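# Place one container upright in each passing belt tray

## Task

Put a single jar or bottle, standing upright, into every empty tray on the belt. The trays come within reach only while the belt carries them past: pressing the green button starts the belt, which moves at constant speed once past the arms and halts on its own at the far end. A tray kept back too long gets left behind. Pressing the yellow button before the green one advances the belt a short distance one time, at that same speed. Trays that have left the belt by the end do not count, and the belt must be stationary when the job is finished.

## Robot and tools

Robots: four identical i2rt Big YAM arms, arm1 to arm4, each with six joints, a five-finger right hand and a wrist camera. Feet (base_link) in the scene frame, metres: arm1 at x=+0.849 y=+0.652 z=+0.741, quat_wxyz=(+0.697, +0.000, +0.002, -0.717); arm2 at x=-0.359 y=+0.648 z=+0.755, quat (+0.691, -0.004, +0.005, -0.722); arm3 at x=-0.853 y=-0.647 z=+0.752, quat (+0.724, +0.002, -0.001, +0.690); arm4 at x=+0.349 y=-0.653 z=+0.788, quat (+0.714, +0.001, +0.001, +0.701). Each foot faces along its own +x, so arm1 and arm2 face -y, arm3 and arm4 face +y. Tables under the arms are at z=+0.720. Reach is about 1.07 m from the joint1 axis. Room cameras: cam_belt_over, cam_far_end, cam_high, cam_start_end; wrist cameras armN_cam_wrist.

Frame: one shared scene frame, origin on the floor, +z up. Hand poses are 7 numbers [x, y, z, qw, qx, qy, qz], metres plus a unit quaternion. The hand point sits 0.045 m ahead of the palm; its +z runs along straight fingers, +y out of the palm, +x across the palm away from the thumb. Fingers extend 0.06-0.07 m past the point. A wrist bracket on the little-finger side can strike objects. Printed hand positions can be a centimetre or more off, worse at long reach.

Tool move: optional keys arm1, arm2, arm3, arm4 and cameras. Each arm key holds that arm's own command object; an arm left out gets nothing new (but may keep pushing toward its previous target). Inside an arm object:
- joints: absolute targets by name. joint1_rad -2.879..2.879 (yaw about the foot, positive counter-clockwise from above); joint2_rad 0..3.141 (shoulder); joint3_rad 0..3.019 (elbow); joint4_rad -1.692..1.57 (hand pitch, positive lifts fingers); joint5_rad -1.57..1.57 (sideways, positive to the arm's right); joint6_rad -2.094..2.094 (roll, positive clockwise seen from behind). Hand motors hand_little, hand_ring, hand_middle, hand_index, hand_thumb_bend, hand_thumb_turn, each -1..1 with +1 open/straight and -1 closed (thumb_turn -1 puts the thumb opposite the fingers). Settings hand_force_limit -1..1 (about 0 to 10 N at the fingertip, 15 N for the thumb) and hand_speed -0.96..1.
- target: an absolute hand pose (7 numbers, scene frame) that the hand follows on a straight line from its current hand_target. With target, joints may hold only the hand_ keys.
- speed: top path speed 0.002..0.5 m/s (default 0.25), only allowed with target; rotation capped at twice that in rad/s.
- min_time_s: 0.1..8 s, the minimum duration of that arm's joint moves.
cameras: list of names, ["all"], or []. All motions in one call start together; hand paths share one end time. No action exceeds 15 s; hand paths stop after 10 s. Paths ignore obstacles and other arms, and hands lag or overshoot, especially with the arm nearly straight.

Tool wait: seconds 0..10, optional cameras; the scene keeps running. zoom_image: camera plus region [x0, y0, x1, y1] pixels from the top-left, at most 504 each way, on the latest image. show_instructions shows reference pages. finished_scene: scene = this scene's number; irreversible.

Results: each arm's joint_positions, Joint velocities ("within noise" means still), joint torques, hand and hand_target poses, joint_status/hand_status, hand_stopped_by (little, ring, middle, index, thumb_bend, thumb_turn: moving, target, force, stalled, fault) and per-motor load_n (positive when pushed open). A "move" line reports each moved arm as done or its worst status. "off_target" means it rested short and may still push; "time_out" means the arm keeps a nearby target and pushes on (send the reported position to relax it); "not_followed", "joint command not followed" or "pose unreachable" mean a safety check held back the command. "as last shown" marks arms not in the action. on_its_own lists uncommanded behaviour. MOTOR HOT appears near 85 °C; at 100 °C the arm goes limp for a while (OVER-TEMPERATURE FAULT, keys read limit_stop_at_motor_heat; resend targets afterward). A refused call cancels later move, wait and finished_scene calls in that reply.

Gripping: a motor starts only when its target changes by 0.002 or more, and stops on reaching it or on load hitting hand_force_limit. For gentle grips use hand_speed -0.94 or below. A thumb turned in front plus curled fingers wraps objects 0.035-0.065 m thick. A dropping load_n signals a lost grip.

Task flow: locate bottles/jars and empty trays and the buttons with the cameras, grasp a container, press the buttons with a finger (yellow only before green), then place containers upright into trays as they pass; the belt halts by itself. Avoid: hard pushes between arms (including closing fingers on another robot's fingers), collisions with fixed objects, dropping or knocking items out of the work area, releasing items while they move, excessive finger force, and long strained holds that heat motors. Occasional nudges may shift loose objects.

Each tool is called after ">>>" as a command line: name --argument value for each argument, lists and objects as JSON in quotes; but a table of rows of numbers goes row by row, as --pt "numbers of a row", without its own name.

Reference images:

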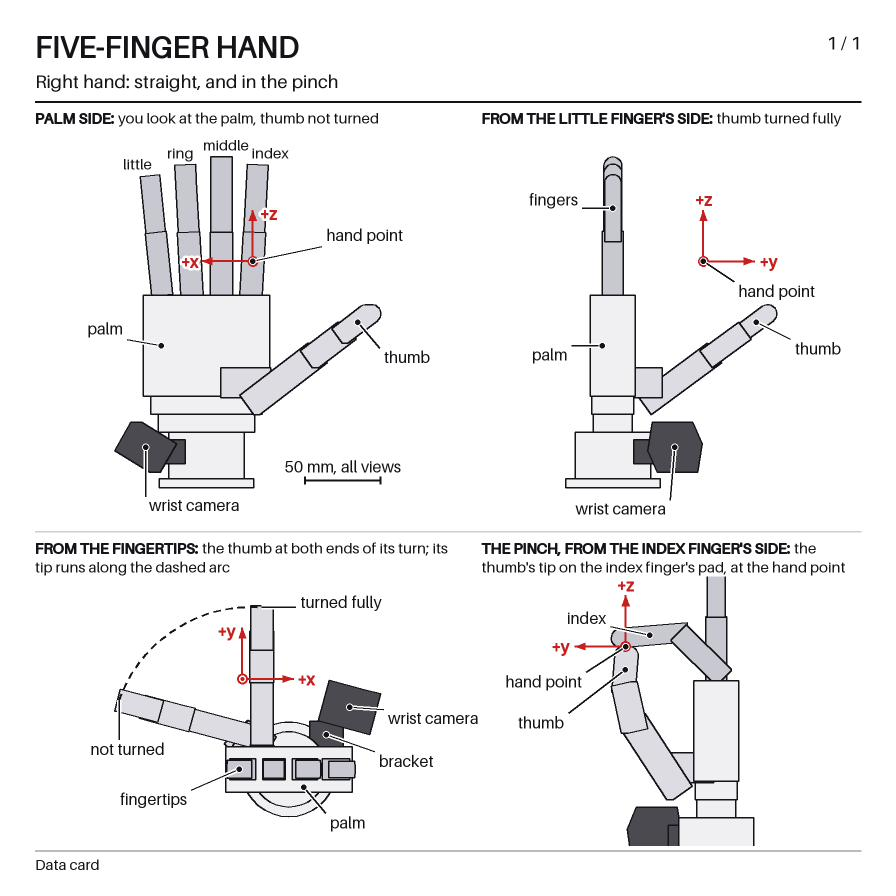

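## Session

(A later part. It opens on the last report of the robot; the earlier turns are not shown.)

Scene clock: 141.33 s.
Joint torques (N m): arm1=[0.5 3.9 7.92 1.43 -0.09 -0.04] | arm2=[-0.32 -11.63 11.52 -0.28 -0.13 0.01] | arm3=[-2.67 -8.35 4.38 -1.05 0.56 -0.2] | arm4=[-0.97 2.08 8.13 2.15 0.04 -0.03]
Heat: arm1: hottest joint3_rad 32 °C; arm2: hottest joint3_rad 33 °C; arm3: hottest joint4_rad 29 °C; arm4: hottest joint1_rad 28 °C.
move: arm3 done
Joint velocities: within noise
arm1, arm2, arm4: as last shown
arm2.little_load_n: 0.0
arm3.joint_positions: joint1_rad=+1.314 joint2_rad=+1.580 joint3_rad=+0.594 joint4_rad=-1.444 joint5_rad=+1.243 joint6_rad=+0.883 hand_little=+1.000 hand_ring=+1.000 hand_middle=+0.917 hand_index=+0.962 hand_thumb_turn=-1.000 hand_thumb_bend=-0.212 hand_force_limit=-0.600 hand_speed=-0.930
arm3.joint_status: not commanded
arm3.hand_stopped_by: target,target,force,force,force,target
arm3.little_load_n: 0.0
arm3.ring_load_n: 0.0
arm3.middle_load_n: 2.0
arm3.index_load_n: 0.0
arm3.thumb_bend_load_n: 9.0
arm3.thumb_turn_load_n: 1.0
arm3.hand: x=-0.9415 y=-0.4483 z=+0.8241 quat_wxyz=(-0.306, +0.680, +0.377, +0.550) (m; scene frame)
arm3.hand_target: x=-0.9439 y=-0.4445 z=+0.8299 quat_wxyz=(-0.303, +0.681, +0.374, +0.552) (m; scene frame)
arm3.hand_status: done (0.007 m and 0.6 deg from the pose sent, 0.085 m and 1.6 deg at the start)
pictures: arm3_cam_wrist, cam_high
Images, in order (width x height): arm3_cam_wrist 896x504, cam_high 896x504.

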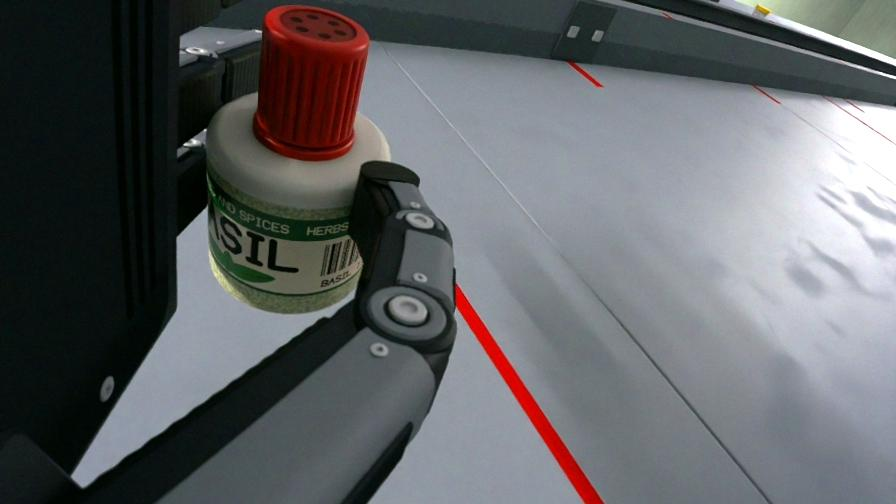

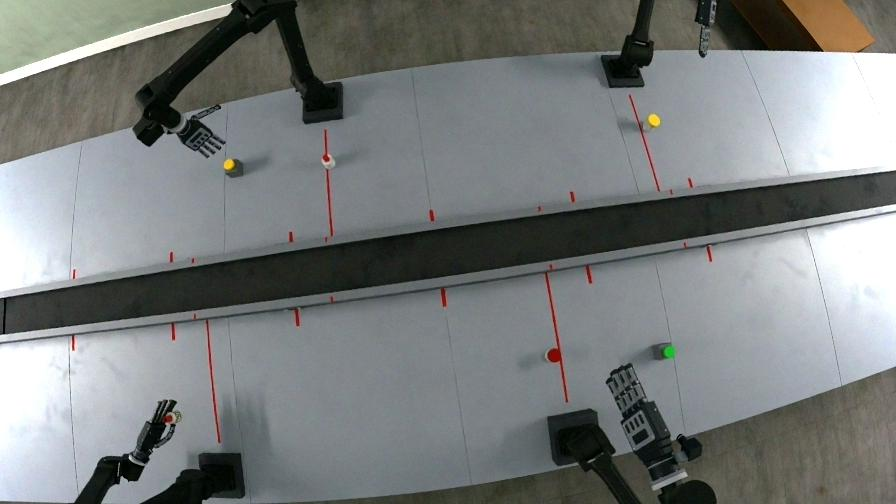

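>>> move --arm2 '{"joints": {"joint1_rad": 1.24, "joint2_rad": 1.35, "joint3_rad": 0.62, "joint4_rad": -1.5, "joint5_rad": 1.24, "joint6_rad": 0.88, "hand_thumb_turn": -1}, "min_time_s": 6}' --arm1 '{"joints": {"joint1_rad": 1.37, "joint2_rad": 1.35, "joint3_rad": 0.62, "joint4_rad": -1.5, "joint5_rad": 1.24, "joint6_rad": 0.88, "hand_thumb_turn": -1}, "min_time_s": 6}' --arm4 '{"joints": {"joint1_rad": 1.30, "joint2_rad": 1.35, "joint3_rad": 0.62, "joint4_rad": -1.5, "joint5_rad": 1.24, "joint6_rad": 0.88, "hand_thumb_turn": -1}, "min_time_s": 6}' --cameras '["arm1_cam_wrist", "arm2_cam_wrist", "arm4_cam_wrist", "cam_high"]'

Scene clock: 149.90 s.
Joint torques (N m): arm1=[0.85 -2.32 4.36 -0.44 0.91 0.08] | arm2=[0.26 -6.77 4.53 -0.23 0.7 -0.03] | arm3=[-1.85 -8.18 4.27 -1.18 0.54 -0.26] | arm4=[-0.21 -5.95 5.14 -1.44 0.89 0.04]
Heat: arm1: hottest joint3_rad 32 °C; arm2: hottest joint3_rad 33 °C; arm3: hottest joint4_rad 29 °C; arm4: hottest joint1_rad 28 °C.
move: arm1 done; arm2 done; arm4 done
Joint velocities: within noise
arm1.joint_positions: joint1_rad=+1.364 joint2_rad=+1.343 joint3_rad=+0.625 joint4_rad=-1.508 joint5_rad=+1.237 joint6_rad=+0.864 hand_little=+1.000 hand_ring=+1.000 hand_middle=+1.000 hand_index=+1.000 hand_thumb_turn=-1.000 hand_thumb_bend=+1.000 hand_force_limit=+0.000 hand_speed=-0.800
arm1.joint_status: all done
arm1.hand_stopped_by: target,target,target,target,target,target
arm1.little_load_n: 0.0
arm1.ring_load_n: 0.0
arm1.middle_load_n: 0.0
arm1.index_load_n: 0.0
arm1.thumb_bend_load_n: 0.0
arm1.thumb_turn_load_n: 0.5
arm1.hand: x=+0.9623 y=+0.4569 z=+0.8549 quat_wxyz=(+0.483, +0.363, -0.706, +0.368) (m; scene frame)
arm1.hand_target: x=+0.9636 y=+0.4573 z=+0.8518 quat_wxyz=(+0.480, +0.360, -0.707, +0.374) (m; scene frame)
arm1.hand_status: not commanded
arm2.joint_positions: joint1_rad=+1.236 joint2_rad=+1.369 joint3_rad=+0.622 joint4_rad=-1.508 joint5_rad=+1.236 joint6_rad=+0.872 hand_little=+1.000 hand_ring=+1.000 hand_middle=+1.000 hand_index=+1.000 hand_thumb_turn=-1.000 hand_thumb_bend=+1.000 hand_force_limit=+0.000 hand_speed=-0.800
arm2.joint_status: all done
arm2.hand_stopped_by: target,target,target,target,target,target
arm2.little_load_n: 0.0
arm2.ring_load_n: 0.0
arm2.middle_load_n: 0.0
arm2.index_load_n: 0.0
arm2.thumb_bend_load_n: 0.0
arm2.thumb_turn_load_n: 0.0
arm2.hand: x=-0.2743 y=+0.4398 z=+0.8641 quat_wxyz=(+0.519, +0.317, -0.724, +0.325) (m; scene frame)
arm2.hand_target: x=-0.2723 y=+0.4392 z=+0.8652 quat_wxyz=(+0.510, +0.310, -0.728, +0.337) (m; scene frame)
arm2.hand_status: not commanded
arm3: as last shown
arm3.index_load_n: 0.5
arm4.joint_positions: joint1_rad=+1.291 joint2_rad=+1.346 joint3_rad=+0.617 joint4_rad=-1.484 joint5_rad=+1.236 joint6_rad=+0.872 hand_little=+1.000 hand_ring=+1.000 hand_middle=+1.000 hand_index=+1.000 hand_thumb_turn=-1.000 hand_thumb_bend=+1.000 hand_force_limit=+0.000 hand_speed=-0.800
arm4.joint_status: all done
arm4.hand_stopped_by: target,target,target,target,target,target
arm4.little_load_n: 0.0
arm4.ring_load_n: 0.0
arm4.middle_load_n: 0.0
arm4.index_load_n: 0.0
arm4.thumb_bend_load_n: 0.0
arm4.thumb_turn_load_n: 0.0
arm4.hand: x=+0.2476 y=-0.4513 z=+0.8970 quat_wxyz=(-0.360, +0.722, +0.333, +0.488) (m; scene frame)
arm4.hand_target: x=+0.2463 y=-0.4519 z=+0.8993 quat_wxyz=(-0.361, +0.718, +0.338, +0.490) (m; scene frame)
arm4.hand_status: not commanded
pictures: arm1_cam_wrist, arm2_cam_wrist, arm4_cam_wrist, cam_high
Images, in order (width x height): arm1_cam_wrist 896x504, arm2_cam_wrist 896x504, arm4_cam_wrist 896x504, cam_high 896x504.

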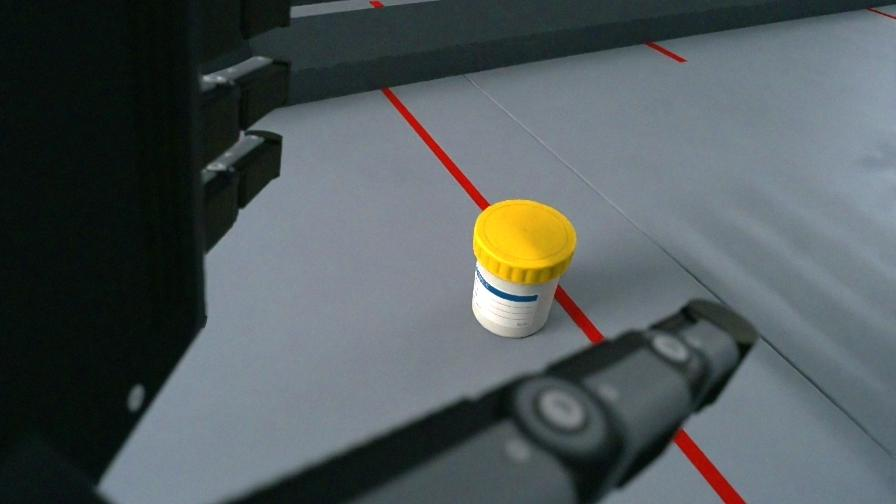

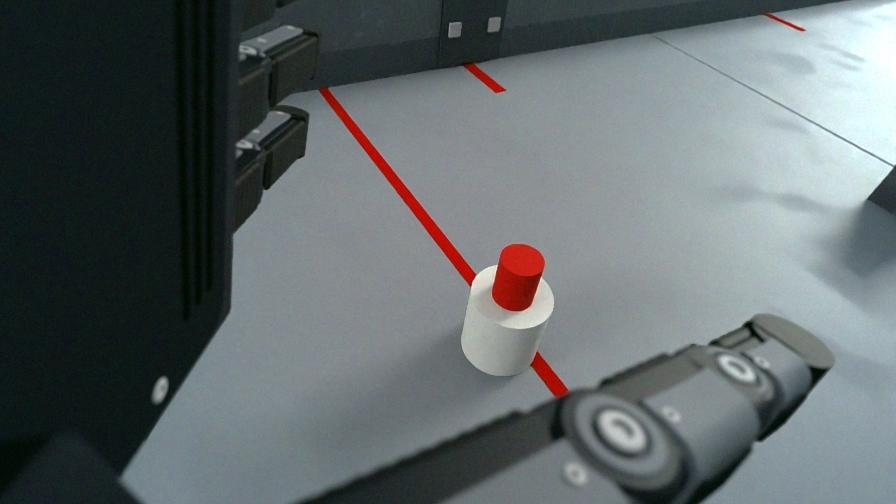

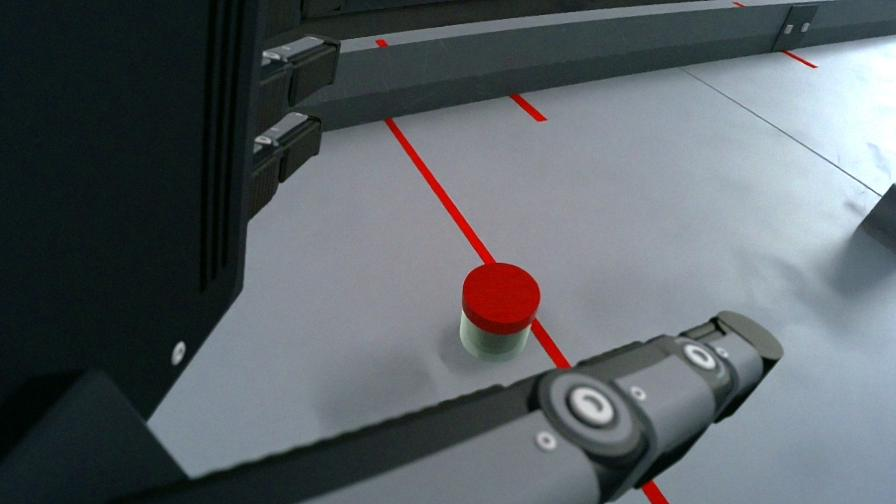

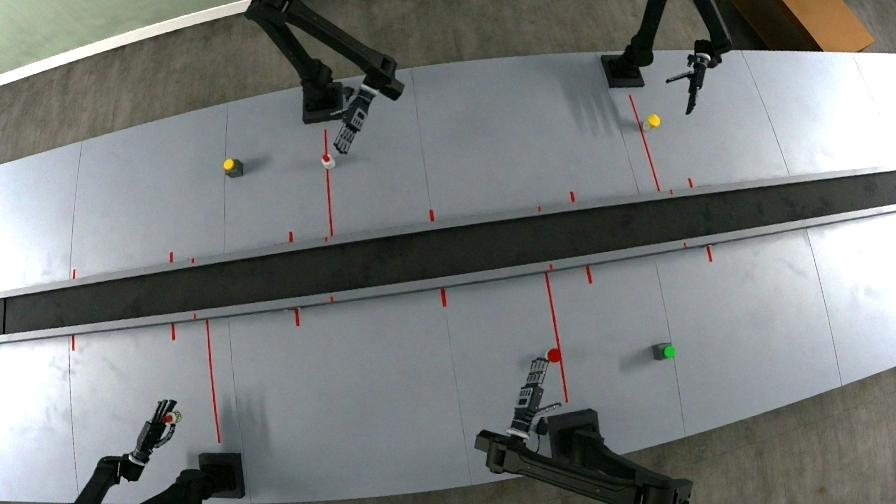

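>>> move --arm2 '{"target": [-0.3527, 0.4246, 0.832, 0.6104, 0.1893, -0.7537, 0.1533], "speed": 0.1}' --arm1 '{"target": [0.8797, 0.4202, 0.832, 0.6017, 0.2278, -0.743, 0.1845], "speed": 0.1}' --arm4 '{"target": [0.3209, -0.4043, 0.832, -0.1782, 0.7453, 0.2201, 0.6036], "speed": 0.1}' --cameras '["arm1_cam_wrist", "arm2_cam_wrist", "arm4_cam_wrist"]'

Scene clock: 157.20 s.
Joint torques (N m): arm1=[0.15 -4.01 5.44 -1.51 0.53 0.09] | arm2=[-0.44 -6.12 5.44 -1.47 0.34 0.11] | arm3=[-2.14 -8.7 4.31 -1.24 0.56 -0.23] | arm4=[-1.55 -9.11 4.34 -0.77 0.7 0.03]
Heat: arm1: hottest joint3_rad 31 °C; arm2: hottest joint3_rad 33 °C; arm3: hottest joint4_rad 29 °C; arm4: hottest joint1_rad 28 °C.
move: arm1 done; arm2 done; arm4 done
Joint velocities: within noise
arm1.joint_positions: joint1_rad=+0.919 joint2_rad=+1.597 joint3_rad=+0.674 joint4_rad=-1.583 joint5_rad=+1.217 joint6_rad=+0.946 hand_little=+1.000 hand_ring=+1.000 hand_middle=+1.000 hand_index=+1.000 hand_thumb_turn=-1.000 hand_thumb_bend=+1.000 hand_force_limit=+0.000 hand_speed=-0.800
arm1.joint_status: not commanded
arm1.hand_stopped_by: target,target,target,target,target,target
arm1.little_load_n: 0.5
arm1.ring_load_n: 0.0
arm1.middle_load_n: 0.0
arm1.index_load_n: 0.0
arm1.thumb_bend_load_n: 0.0
arm1.thumb_turn_load_n: 0.5
arm1.hand: x=+0.8727 y=+0.4268 z=+0.8303 quat_wxyz=(+0.604, +0.238, -0.739, +0.179) (m; scene frame)
arm1.hand_target: x=+0.8795 y=+0.4203 z=+0.8320 quat_wxyz=(+0.601, +0.228, -0.743, +0.184) (m; scene frame)
arm1.hand_status: done (0.010 m and 1.4 deg from the pose sent, 0.093 m and 29.8 deg at the start)
arm2.joint_positions: joint1_rad=+0.851 joint2_rad=+1.613 joint3_rad=+0.644 joint4_rad=-1.538 joint5_rad=+1.197 joint6_rad=+0.969 hand_little=+1.000 hand_ring=+1.000 hand_middle=+1.000 hand_index=+1.000 hand_thumb_turn=-1.000 hand_thumb_bend=+1.000 hand_force_limit=+0.000 hand_speed=-0.800
arm2.joint_status: not commanded
arm2.hand_stopped_by: target,target,target,target,target,target
arm2.little_load_n: 0.0
arm2.ring_load_n: 0.0
arm2.middle_load_n: 0.5
arm2.index_load_n: 0.5
arm2.thumb_bend_load_n: 0.0
arm2.thumb_turn_load_n: 0.5
arm2.hand: x=-0.3586 y=+0.4308 z=+0.8302 quat_wxyz=(+0.611, +0.195, -0.752, +0.153) (m; scene frame)
arm2.hand_target: x=-0.3529 y=+0.4247 z=+0.8320 quat_wxyz=(+0.610, +0.190, -0.754, +0.153) (m; scene frame)
arm2.hand_status: done (0.009 m and 0.7 deg from the pose sent, 0.086 m and 27.0 deg at the start)
arm3: as last shown
arm3.index_load_n: 0.0
arm3.thumb_turn_load_n: 1.5
arm4.joint_positions: joint1_rad=+0.853 joint2_rad=+1.746 joint3_rad=+0.691 joint4_rad=-1.413 joint5_rad=+1.242 joint6_rad=+0.891 hand_little=+1.000 hand_ring=+1.000 hand_middle=+1.000 hand_index=+1.000 hand_thumb_turn=-1.000 hand_thumb_bend=+1.000 hand_force_limit=+0.000 hand_speed=-0.800
arm4.joint_status: not commanded
arm4.hand_stopped_by: target,target,target,target,target,target
arm4.little_load_n: 0.0
arm4.ring_load_n: 0.0
arm4.middle_load_n: 0.0
arm4.index_load_n: 0.0
arm4.thumb_bend_load_n: 0.0
arm4.thumb_turn_load_n: 0.0
arm4.hand: x=+0.3263 y=-0.4117 z=+0.8333 quat_wxyz=(-0.169, +0.741, +0.231, +0.608) (m; scene frame)
arm4.hand_target: x=+0.3210 y=-0.4044 z=+0.8322 quat_wxyz=(-0.178, +0.745, +0.220, +0.604) (m; scene frame)
arm4.hand_status: done (0.009 m and 1.8 deg from the pose sent, 0.109 m and 28.0 deg at the start)
pictures: arm1_cam_wrist, arm2_cam_wrist, arm4_cam_wrist
Images, in order (width x height): arm1_cam_wrist 896x504, arm2_cam_wrist 896x504, arm4_cam_wrist 896x504.

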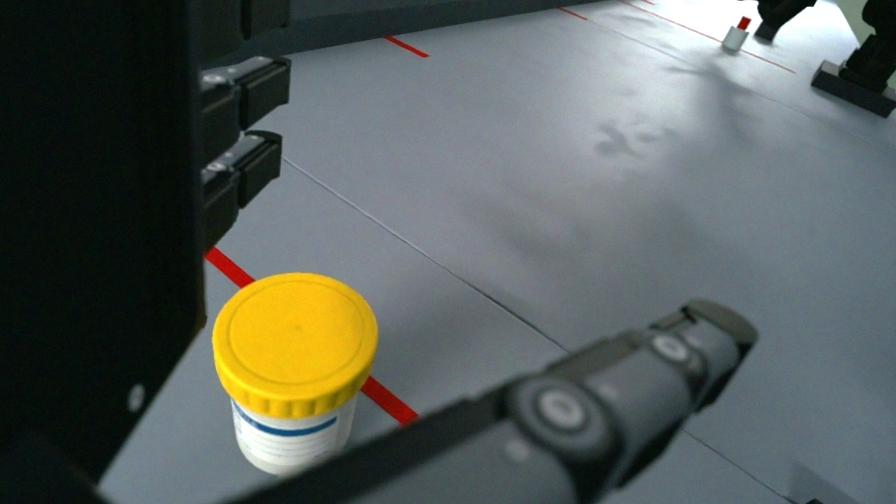

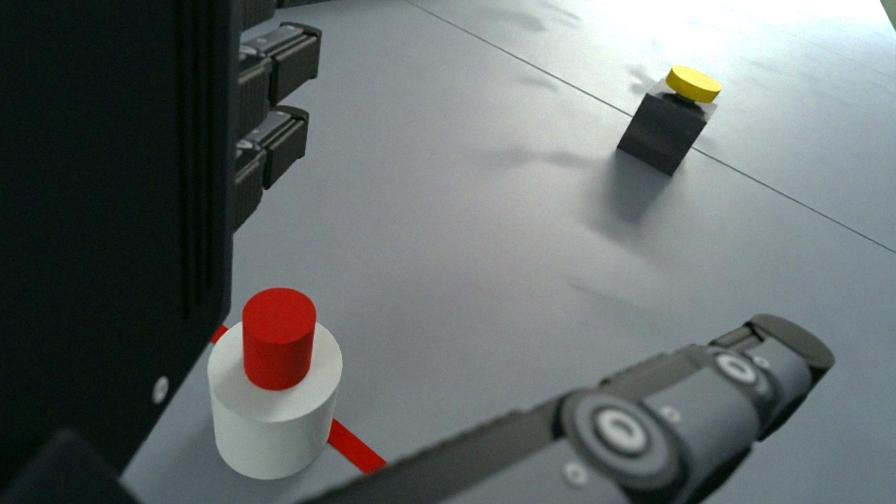

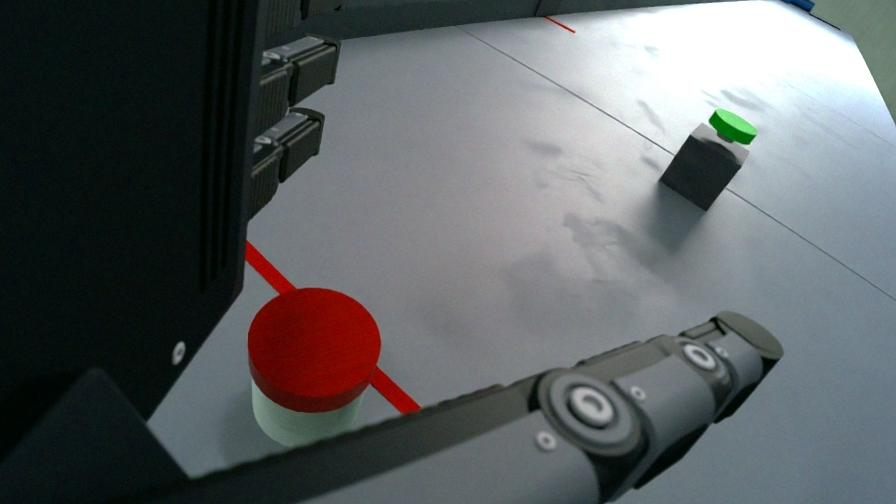

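>>> move --arm2 '{"target": [-0.319, 0.4033, 0.832, 0.6104, 0.1893, -0.7537, 0.1533], "speed": 0.08}' --arm1 '{"target": [0.9085, 0.401, 0.832, 0.6017, 0.2278, -0.743, 0.1845], "speed": 0.08}' --arm4 '{"target": [0.3004, -0.3818, 0.832, -0.1782, 0.7453, 0.2201, 0.6036], "speed": 0.08}' --cameras '["arm1_cam_wrist", "arm2_cam_wrist", "arm4_cam_wrist"]'

Scene clock: 161.63 s.
Joint torques (N m): arm1=[0.85 -5.19 5.39 -1.57 0.43 0.09] | arm2=[0.09 -7 5.42 -1.5 0.25 0.02] | arm3=[-2.14 -8.64 4.21 -1.2 0.55 -0.28] | arm4=[-1.67 -10.05 4.48 -1.63 0.73 -0.11]
Heat: arm1: hottest joint3_rad 31 °C; arm2: hottest joint3_rad 33 °C; arm3: hottest joint4_rad 29 °C; arm4: hottest joint1_rad 28 °C.
move: arm1 done; arm2 done; arm4 done
Joint velocities: within noise
arm1.joint_positions: joint1_rad=+0.919 joint2_rad=+1.670 joint3_rad=+0.776 joint4_rad=-1.625 joint5_rad=+1.210 joint6_rad=+0.965 hand_little=+1.000 hand_ring=+1.000 hand_middle=+1.000 hand_index=+1.000 hand_thumb_turn=-1.000 hand_thumb_bend=+1.000 hand_force_limit=+0.000 hand_speed=-0.800
arm1.joint_status: not commanded
arm1.hand_stopped_by: target,target,target,target,target,target
arm1.little_load_n: -0.5
arm1.ring_load_n: 0.0
arm1.middle_load_n: 0.0
arm1.index_load_n: 0.0
arm1.thumb_bend_load_n: 0.0
arm1.thumb_turn_load_n: 0.0
arm1.hand: x=+0.9001 y=+0.4059 z=+0.8308 quat_wxyz=(+0.604, +0.233, -0.741, +0.178) (m; scene frame)
arm1.hand_target: x=+0.9084 y=+0.4010 z=+0.8320 quat_wxyz=(+0.601, +0.228, -0.743, +0.185) (m; scene frame)
arm1.hand_status: done (0.010 m and 1.1 deg from the pose sent, 0.044 m and 1.4 deg at the start)
arm2.joint_positions: joint1_rad=+0.865 joint2_rad=+1.697 joint3_rad=+0.762 joint4_rad=-1.606 joint5_rad=+1.176 joint6_rad=+1.010 hand_little=+1.000 hand_ring=+1.000 hand_middle=+1.000 hand_index=+1.000 hand_thumb_turn=-1.000 hand_thumb_bend=+1.000 hand_force_limit=+0.000 hand_speed=-0.800
arm2.joint_status: not commanded
arm2.hand_stopped_by: target,target,target,target,target,target
arm2.little_load_n: 0.0
arm2.ring_load_n: 0.0
arm2.middle_load_n: 0.0
arm2.index_load_n: 0.0
arm2.thumb_bend_load_n: 0.0
arm2.thumb_turn_load_n: 0.0
arm2.hand: x=-0.3265 y=+0.4080 z=+0.8306 quat_wxyz=(+0.611, +0.190, -0.754, +0.151) (m; scene frame)
arm2.hand_target: x=-0.3191 y=+0.4034 z=+0.8320 quat_wxyz=(+0.610, +0.190, -0.754, +0.153) (m; scene frame)
arm2.hand_status: done (0.009 m and 0.3 deg from the pose sent, 0.048 m and 0.7 deg at the start)
arm3: as last shown
arm4.joint_positions: joint1_rad=+0.848 joint2_rad=+1.791 joint3_rad=+0.778 joint4_rad=-1.413 joint5_rad=+1.249 joint6_rad=+0.888 hand_little=+1.000 hand_ring=+1.000 hand_middle=+1.000 hand_index=+1.000 hand_thumb_turn=-1.000 hand_thumb_bend=+1.000 hand_force_limit=+0.000 hand_speed=-0.800
arm4.joint_status: not commanded
arm4.hand_stopped_by: target,target,target,target,target,target
arm4.little_load_n: 0.0
arm4.ring_load_n: 0.0
arm4.middle_load_n: 0.0
arm4.index_load_n: -0.5
arm4.thumb_bend_load_n: 0.0
arm4.thumb_turn_load_n: 0.0
arm4.hand: x=+0.3017 y=-0.3869 z=+0.8292 quat_wxyz=(-0.183, +0.746, +0.220, +0.601) (m; scene frame)
arm4.hand_target: x=+0.3005 y=-0.3819 z=+0.8320 quat_wxyz=(-0.178, +0.745, +0.220, +0.603) (m; scene frame)
arm4.hand_status: done (0.006 m and 0.6 deg from the pose sent, 0.039 m and 1.8 deg at the start)
pictures: arm1_cam_wrist, arm2_cam_wrist, arm4_cam_wrist
Images, in order (width x height): arm1_cam_wrist 896x504, arm2_cam_wrist 896x504, arm4_cam_wrist 896x504.

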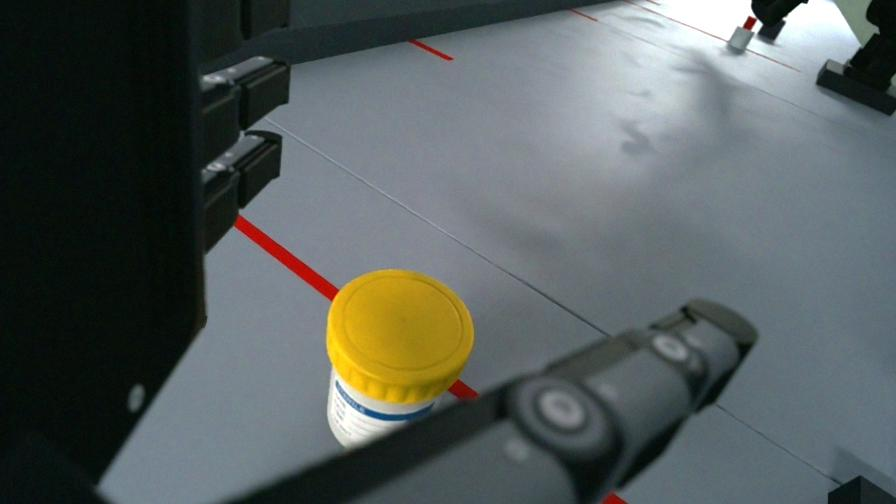

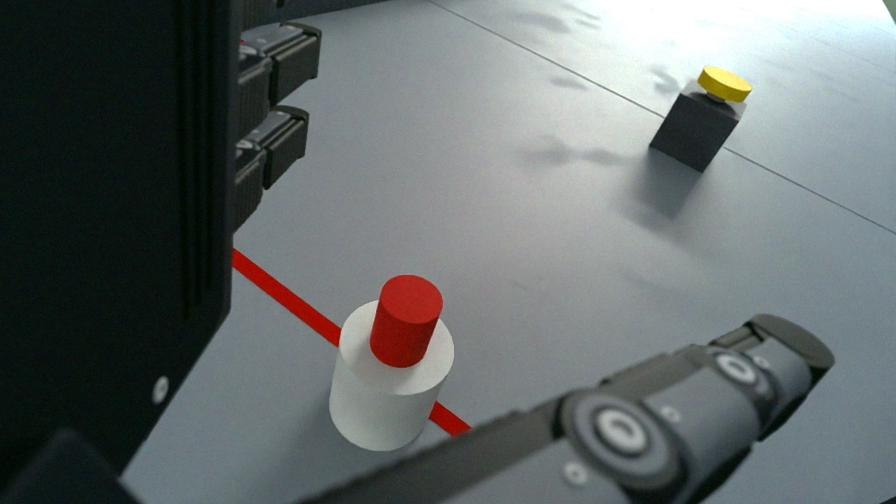

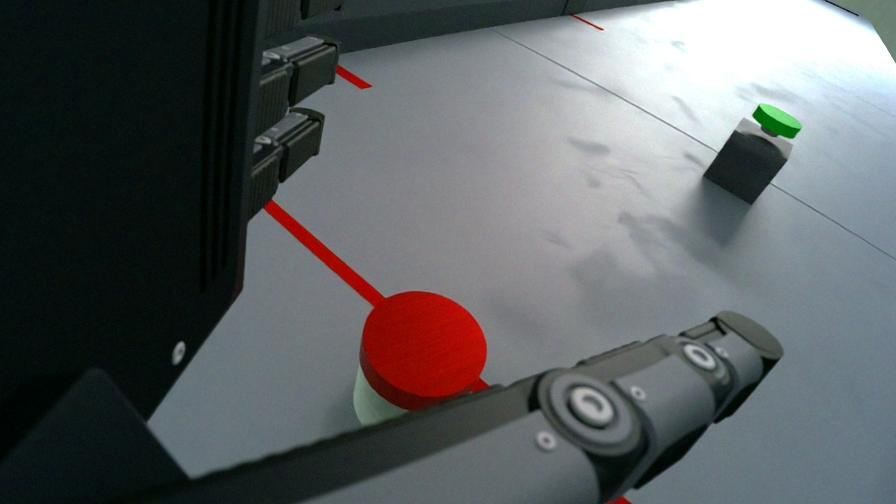

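>>> move --arm2 '{"target": [-0.3314, 0.4073, 0.80, 0.6104, 0.1893, -0.7537, 0.1533], "speed": 0.08}' --arm1 '{"target": [0.8882, 0.4121, 0.80, 0.6017, 0.2278, -0.743, 0.1845], "speed": 0.08}' --arm4 '{"target": [0.316, -0.383, 0.80, -0.1782, 0.7453, 0.2201, 0.6036], "speed": 0.08}' --cameras '["arm1_cam_wrist", "arm2_cam_wrist", "arm4_cam_wrist"]'

Scene clock: 164.87 s.
Joint torques (N m): arm1=[-0.15 -5.25 2.67 -0.76 0.73 -0.12] | arm2=[-1.73 -7.3 2.7 -0.72 0.55 -0.17] | arm3=[-2.49 -8.35 4.41 -1.18 0.56 -0.26] | arm4=[-1.49 -10.75 2.52 -0.42 0.78 -0.13]
Heat: arm1: hottest joint3_rad 31 °C; arm2: hottest joint3_rad 32 °C; arm3: hottest joint4_rad 29 °C; arm4: hottest joint1_rad 28 °C.
move: arm1 done; arm2 done; arm4 done
Joint velocities: within noise
arm1.joint_positions: joint1_rad=+0.919 joint2_rad=+1.708 joint3_rad=+0.723 joint4_rad=-1.508 joint5_rad=+1.215 joint6_rad=+0.965 hand_little=+1.000 hand_ring=+1.000 hand_middle=+1.000 hand_index=+1.000 hand_thumb_turn=-1.000 hand_thumb_bend=+1.000 hand_force_limit=+0.000 hand_speed=-0.800
arm1.joint_status: not commanded
arm1.hand_stopped_by: target,target,target,target,target,target
arm1.little_load_n: 0.0
arm1.ring_load_n: 0.0
arm1.middle_load_n: 0.0
arm1.index_load_n: 0.0
arm1.thumb_bend_load_n: 0.0
arm1.thumb_turn_load_n: 0.0
arm1.hand: x=+0.8913 y=+0.4122 z=+0.8020 quat_wxyz=(+0.599, +0.228, -0.744, +0.188) (m; scene frame)
arm1.hand_target: x=+0.8882 y=+0.4121 z=+0.8000 quat_wxyz=(+0.602, +0.228, -0.743, +0.184) (m; scene frame)
arm1.hand_status: done (0.004 m and 0.5 deg from the pose sent, 0.034 m and 1.1 deg at the start)
arm2.joint_positions: joint1_rad=+0.863 joint2_rad=+1.760 joint3_rad=+0.741 joint4_rad=-1.500 joint5_rad=+1.184 joint6_rad=+1.003 hand_little=+1.000 hand_ring=+1.000 hand_middle=+1.000 hand_index=+1.000 hand_thumb_turn=-1.000 hand_thumb_bend=+1.000 hand_force_limit=+0.000 hand_speed=-0.800
arm2.joint_status: not commanded
arm2.hand_stopped_by: target,target,target,target,target,target
arm2.little_load_n: 0.0
arm2.ring_load_n: 0.0
arm2.middle_load_n: 0.0
arm2.index_load_n: 0.0
arm2.thumb_bend_load_n: 0.0
arm2.thumb_turn_load_n: 0.0
arm2.hand: x=-0.3285 y=+0.4075 z=+0.8020 quat_wxyz=(+0.608, +0.188, -0.755, +0.158) (m; scene frame)
arm2.hand_target: x=-0.3313 y=+0.4073 z=+0.8000 quat_wxyz=(+0.610, +0.189, -0.754, +0.153) (m; scene frame)
arm2.hand_status: done (0.004 m and 0.7 deg from the pose sent, 0.031 m and 0.3 deg at the start)
arm3: as last shown
arm3.thumb_turn_load_n: 1.0
arm4.joint_positions: joint1_rad=+0.814 joint2_rad=+1.851 joint3_rad=+0.748 joint4_rad=-1.268 joint5_rad=+1.272 joint6_rad=+0.820 hand_little=+1.000 hand_ring=+1.000 hand_middle=+1.000 hand_index=+1.000 hand_thumb_turn=-1.000 hand_thumb_bend=+1.000 hand_force_limit=+0.000 hand_speed=-0.800
arm4.joint_status: not commanded
arm4.hand_stopped_by: target,target,target,target,target,target
arm4.little_load_n: 0.0
arm4.ring_load_n: 0.0
arm4.middle_load_n: 0.0
arm4.index_load_n: 0.0
arm4.thumb_bend_load_n: 0.0
arm4.thumb_turn_load_n: 0.0
arm4.hand: x=+0.3141 y=-0.3847 z=+0.8009 quat_wxyz=(-0.179, +0.745, +0.223, +0.603) (m; scene frame)
arm4.hand_target: x=+0.3159 y=-0.3830 z=+0.8000 quat_wxyz=(-0.178, +0.745, +0.220, +0.604) (m; scene frame)
arm4.hand_status: done (0.003 m and 0.3 deg from the pose sent, 0.033 m and 0.6 deg at the start)
pictures: arm1_cam_wrist, arm2_cam_wrist, arm4_cam_wrist
Images, in order (width x height): arm1_cam_wrist 896x504, arm2_cam_wrist 896x504, arm4_cam_wrist 896x504.

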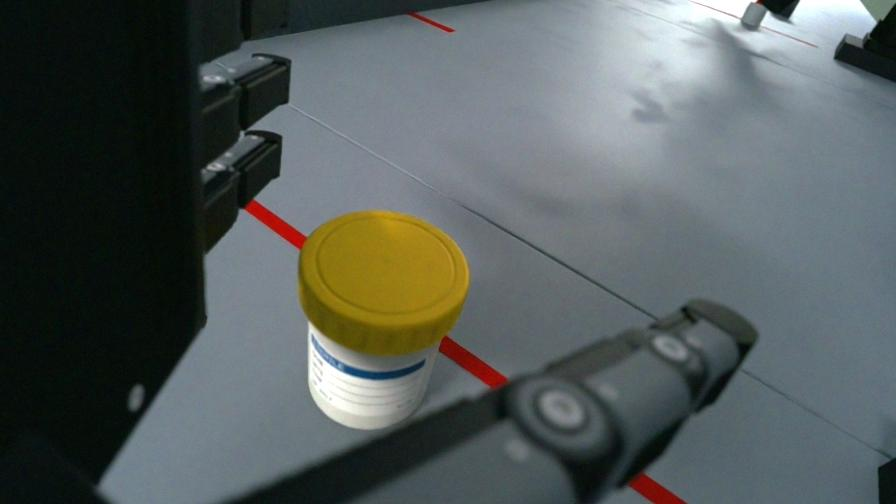

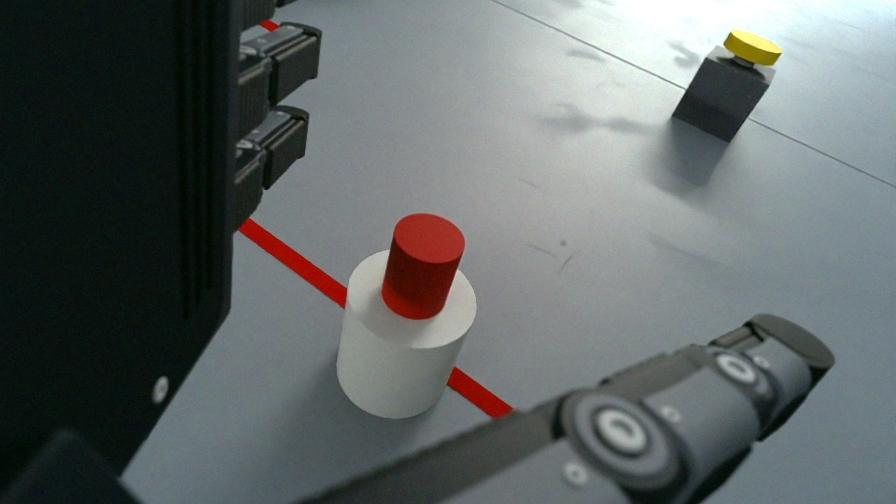

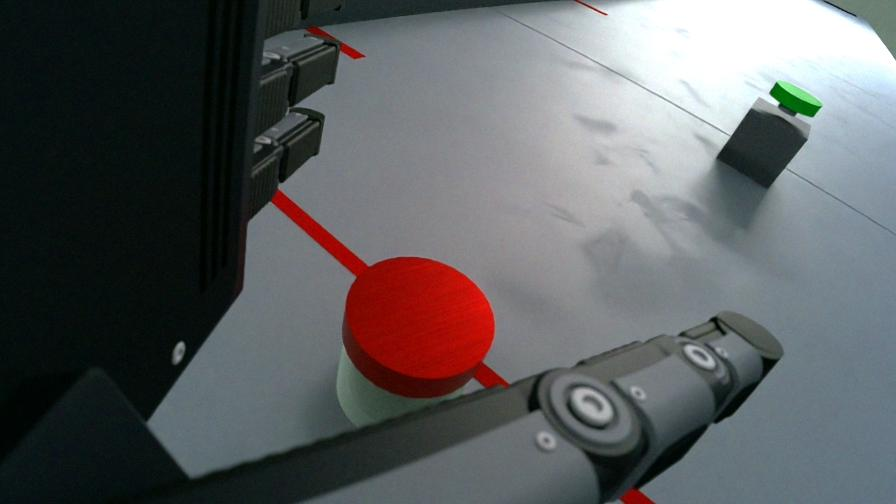

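>>> move --arm2 '{"target": [-0.3405, 0.4115, 0.745, 0.6104, 0.1893, -0.7537, 0.1533], "speed": 0.06}' --arm1 '{"target": [0.8832, 0.4200, 0.745, 0.6017, 0.2278, -0.743, 0.1845], "speed": 0.06}' --arm4 '{"target": [0.3180, -0.3875, 0.745, -0.1782, 0.7453, 0.2201, 0.6036], "speed": 0.06}' --cameras '["arm1_cam_wrist", "arm2_cam_wrist", "arm4_cam_wrist"]'

Scene clock: 167.40 s.
Joint torques (N m): arm1=[0.5 -5.77 1.32 -0.76 0.47 0.04] | arm2=[-1.85 -8.53 1.5 -0.43 0.56 -0.1] | arm3=[-1.96 -8.41 4.4 -1.22 0.58 -0.29] | arm4=[-1.08 -11.11 1.46 -0.36 0.6 0]
Heat: arm1: hottest joint3_rad 31 °C; arm2: hottest joint3_rad 32 °C; arm3: hottest joint4_rad 29 °C; arm4: hottest joint1_rad 28 °C.
move: arm1 done; arm2 done; arm4 done
Joint velocities: within noise
arm1.joint_positions: joint1_rad=+0.919 joint2_rad=+1.864 joint3_rad=+0.693 joint4_rad=-1.337 joint5_rad=+1.213 joint6_rad=+0.965 hand_little=+1.000 hand_ring=+1.000 hand_middle=+1.000 hand_index=+1.000 hand_thumb_turn=-1.000 hand_thumb_bend=+1.000 hand_force_limit=+0.000 hand_speed=-0.800
arm1.joint_status: not commanded
arm1.hand_stopped_by: target,target,target,target,target,target
arm1.little_load_n: 0.0
arm1.ring_load_n: 0.0
arm1.middle_load_n: 0.0
arm1.index_load_n: 0.0
arm1.thumb_bend_load_n: 0.0
arm1.thumb_turn_load_n: 0.5
arm1.hand: x=+0.8845 y=+0.4182 z=+0.7480 quat_wxyz=(+0.602, +0.231, -0.742, +0.183) (m; scene frame)
arm1.hand_target: x=+0.8832 y=+0.4199 z=+0.7450 quat_wxyz=(+0.602, +0.228, -0.743, +0.184) (m; scene frame)
arm1.hand_status: done (0.004 m and 0.4 deg from the pose sent, 0.058 m and 0.5 deg at the start)
arm2.joint_positions: joint1_rad=+0.853 joint2_rad=+1.908 joint3_rad=+0.714 joint4_rad=-1.309 joint5_rad=+1.192 joint6_rad=+0.987 hand_little=+1.000 hand_ring=+1.000 hand_middle=+1.000 hand_index=+1.000 hand_thumb_turn=-1.000 hand_thumb_bend=+1.000 hand_force_limit=+0.000 hand_speed=-0.800
arm2.joint_status: not commanded
arm2.hand_stopped_by: target,target,target,target,target,target
arm2.little_load_n: 0.0
arm2.ring_load_n: 0.0
arm2.middle_load_n: 0.0
arm2.index_load_n: 0.0
arm2.thumb_bend_load_n: 0.0
arm2.thumb_turn_load_n: 0.0
arm2.hand: x=-0.3366 y=+0.4107 z=+0.7467 quat_wxyz=(+0.608, +0.187, -0.755, +0.159) (m; scene frame)
arm2.hand_target: x=-0.3405 y=+0.4116 z=+0.7450 quat_wxyz=(+0.611, +0.189, -0.754, +0.153) (m; scene frame)
arm2.hand_status: done (0.004 m and 0.7 deg from the pose sent, 0.058 m and 0.6 deg at the start)
arm3: as last shown
arm4.joint_positions: joint1_rad=+0.814 joint2_rad=+2.012 joint3_rad=+0.748 joint4_rad=-1.118 joint5_rad=+1.272 joint6_rad=+0.819 hand_little=+1.000 hand_ring=+1.000 hand_middle=+1.000 hand_index=+1.000 hand_thumb_turn=-1.000 hand_thumb_bend=+1.000 hand_force_limit=+0.000 hand_speed=-0.800
arm4.joint_status: not commanded
arm4.hand_stopped_by: target,target,target,target,target,target
arm4.little_load_n: 0.0
arm4.ring_load_n: 0.0
arm4.middle_load_n: 0.0
arm4.index_load_n: -0.5
arm4.thumb_bend_load_n: 0.0
arm4.thumb_turn_load_n: 0.5
arm4.hand: x=+0.3177 y=-0.3883 z=+0.7476 quat_wxyz=(-0.175, +0.743, +0.226, +0.606) (m; scene frame)
arm4.hand_target: x=+0.3179 y=-0.3874 z=+0.7451 quat_wxyz=(-0.178, +0.745, +0.220, +0.604) (m; scene frame)
arm4.hand_status: done (0.003 m and 0.9 deg from the pose sent, 0.056 m and 0.3 deg at the start)
pictures: arm1_cam_wrist, arm2_cam_wrist, arm4_cam_wrist
Images, in order (width x height): arm1_cam_wrist 896x504, arm2_cam_wrist 896x504, arm4_cam_wrist 896x504.

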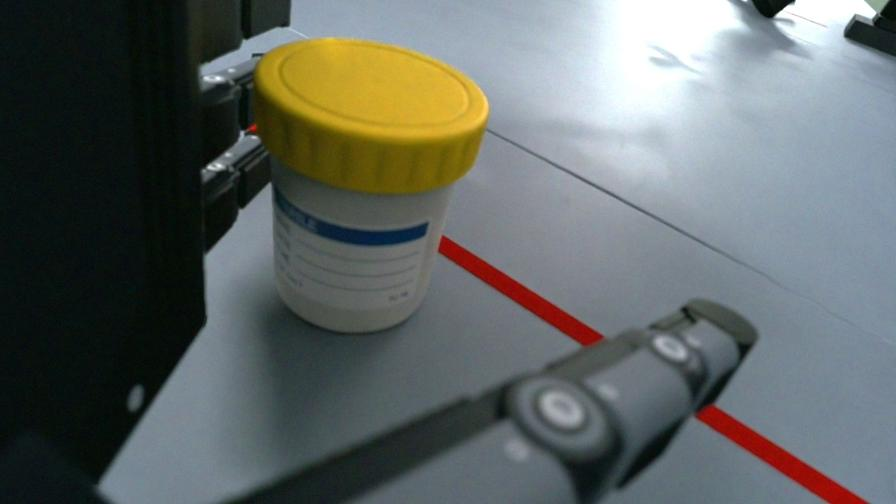

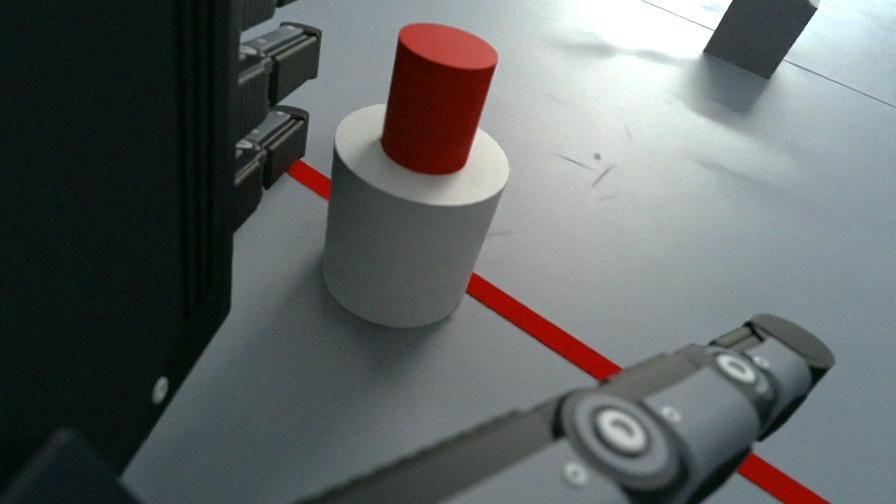

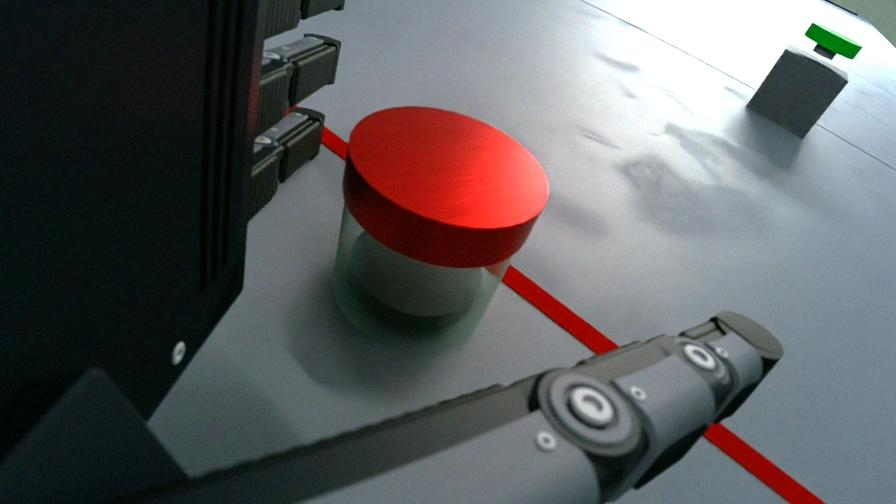

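>>> move --arm2 '{"target": [-0.3450, 0.4095, 0.745, 0.6104, 0.1893, -0.7537, 0.1533], "speed": 0.05, "joints": {"hand_thumb_bend": -0.7, "hand_speed": -0.9, "hand_force_limit": -0.6}}' --arm1 '{"joints": {"hand_thumb_bend": -0.7, "hand_speed": -0.9, "hand_force_limit": -0.6}}' --arm4 '{"target": [0.3250, -0.3884, 0.745, -0.1782, 0.7453, 0.2201, 0.6036], "speed": 0.05, "joints": {"hand_thumb_bend": -0.7, "hand_speed": -0.9, "hand_force_limit": -0.6}}' --cameras '["arm1_cam_wrist", "arm2_cam_wrist", "arm4_cam_wrist"]'

Scene clock: 175.10 s.
Joint torques (N m): arm1=[0.5 -5.83 1.33 -0.76 0.47 0.05] | arm2=[-1.67 -8.88 0.9 -0.36 0.57 -0.2] | arm3=[-2.43 -8.76 4.34 -1.01 0.55 -0.26] | arm4=[-2.14 -11.81 1.03 -0.17 0.29 -0.11]
Heat: arm1: hottest joint3_rad 30 °C; arm2: hottest joint3_rad 32 °C; arm3: hottest joint4_rad 29 °C; arm4: hottest joint1_rad 28 °C.
move: arm1 off_target; arm2 moving; arm4 moving
Joint velocities: within noise
arm1.joint_positions: joint1_rad=+0.919 joint2_rad=+1.864 joint3_rad=+0.693 joint4_rad=-1.337 joint5_rad=+1.213 joint6_rad=+0.965 hand_little=+1.000 hand_ring=+1.000 hand_middle=+1.000 hand_index=+1.000 hand_thumb_turn=-1.000 hand_thumb_bend=+0.034 hand_force_limit=-0.600 hand_speed=-0.900
arm1.joint_status: hand_thumb_bend off_target (ended at +0.034, target -0.700); the others done
arm1.hand_stopped_by: target,target,target,target,moving,target
arm1.little_load_n: 0.0
arm1.ring_load_n: 0.0
arm1.middle_load_n: -0.5
arm1.index_load_n: 0.0
arm1.thumb_bend_load_n: 0.0
arm1.thumb_turn_load_n: 0.0
arm1.hand: x=+0.8845 y=+0.4182 z=+0.7480 quat_wxyz=(+0.602, +0.231, -0.742, +0.183) (m; scene frame)
arm1.hand_target: x=+0.8832 y=+0.4199 z=+0.7450 quat_wxyz=(+0.602, +0.228, -0.743, +0.184) (m; scene frame)
arm1.hand_status: not commanded
arm2.joint_positions: joint1_rad=+0.843 joint2_rad=+1.907 joint3_rad=+0.710 joint4_rad=-1.290 joint5_rad=+1.204 joint6_rad=+0.961 hand_little=+1.000 hand_ring=+1.000 hand_middle=+1.000 hand_index=+1.000 hand_thumb_turn=-1.000 hand_thumb_bend=+0.034 hand_force_limit=-0.600 hand_speed=-0.900
arm2.joint_status: hand_thumb_bend off_target (ended at +0.034, target -0.700); the others done
arm2.hand_stopped_by: target,target,target,target,moving,target
arm2.little_load_n: 0.0
arm2.ring_load_n: 0.0
arm2.middle_load_n: 0.0
arm2.index_load_n: 0.0
arm2.thumb_bend_load_n: 0.0
arm2.thumb_turn_load_n: 0.0
arm2.hand: x=-0.3393 y=+0.4084 z=+0.7465 quat_wxyz=(+0.609, +0.192, -0.753, +0.157) (m; scene frame)
arm2.hand_target: x=-0.3448 y=+0.4096 z=+0.7450 quat_wxyz=(+0.610, +0.189, -0.754, +0.153) (m; scene frame)
arm2.hand_status: moving (0.006 m and 0.6 deg from the pose sent, 0.009 m and 0.8 deg at the start)
arm3: as last shown
arm3.thumb_turn_load_n: 1.5
arm4.joint_positions: joint1_rad=+0.814 joint2_rad=+2.010 joint3_rad=+0.731 joint4_rad=-1.083 joint5_rad=+1.289 joint6_rad=+0.800 hand_little=+1.000 hand_ring=+1.000 hand_middle=+1.000 hand_index=+1.000 hand_thumb_turn=-1.000 hand_thumb_bend=+0.035 hand_force_limit=-0.600 hand_speed=-0.900
arm4.joint_status: hand_thumb_bend off_target (ended at +0.035, target -0.700); the others done
arm4.hand_stopped_by: target,target,target,target,moving,target
arm4.little_load_n: 0.0
arm4.ring_load_n: 0.0
arm4.middle_load_n: 0.0
arm4.index_load_n: 0.0
arm4.thumb_bend_load_n: 0.0
arm4.thumb_turn_load_n: 0.0
arm4.hand: x=+0.3206 y=-0.3881 z=+0.7465 quat_wxyz=(-0.182, +0.739, +0.230, +0.606) (m; scene frame)
arm4.hand_target: x=+0.3249 y=-0.3885 z=+0.7450 quat_wxyz=(-0.178, +0.745, +0.220, +0.604) (m; scene frame)
arm4.hand_status: moving (0.005 m and 1.4 deg from the pose sent, 0.008 m and 0.9 deg at the start)
pictures: arm1_cam_wrist, arm2_cam_wrist, arm4_cam_wrist
Images, in order (width x height): arm1_cam_wrist 896x504, arm2_cam_wrist 896x504, arm4_cam_wrist 896x504.

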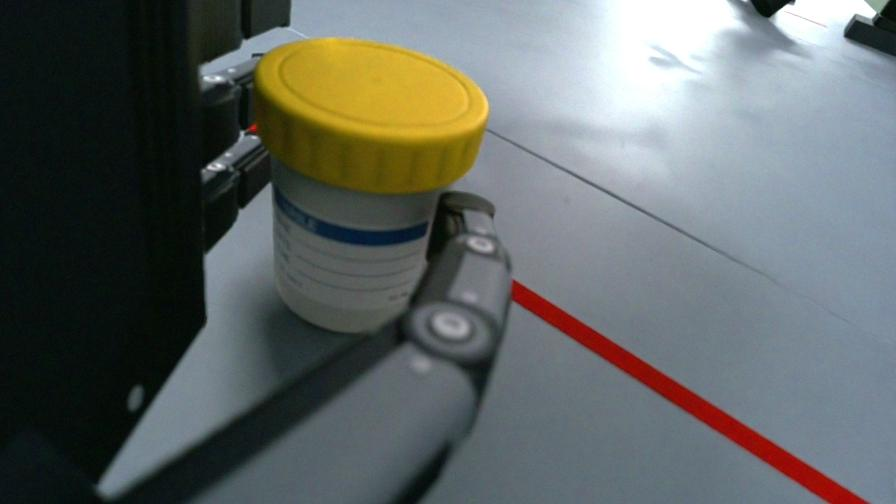

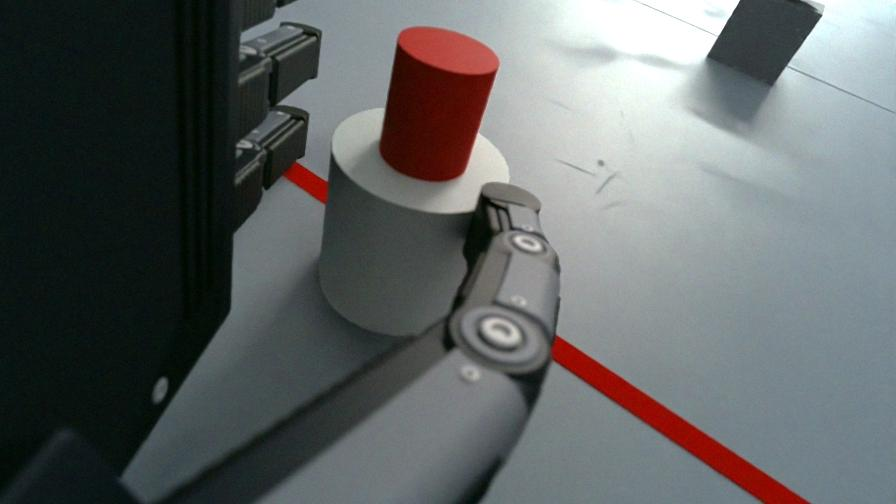

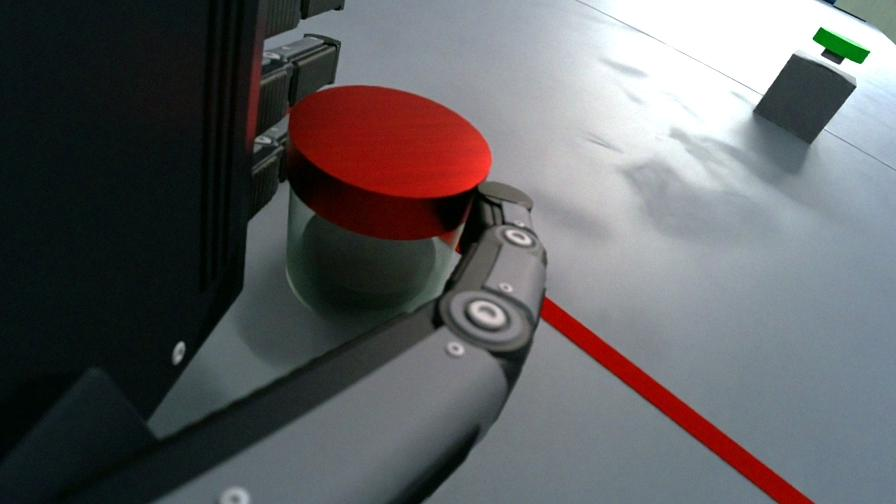

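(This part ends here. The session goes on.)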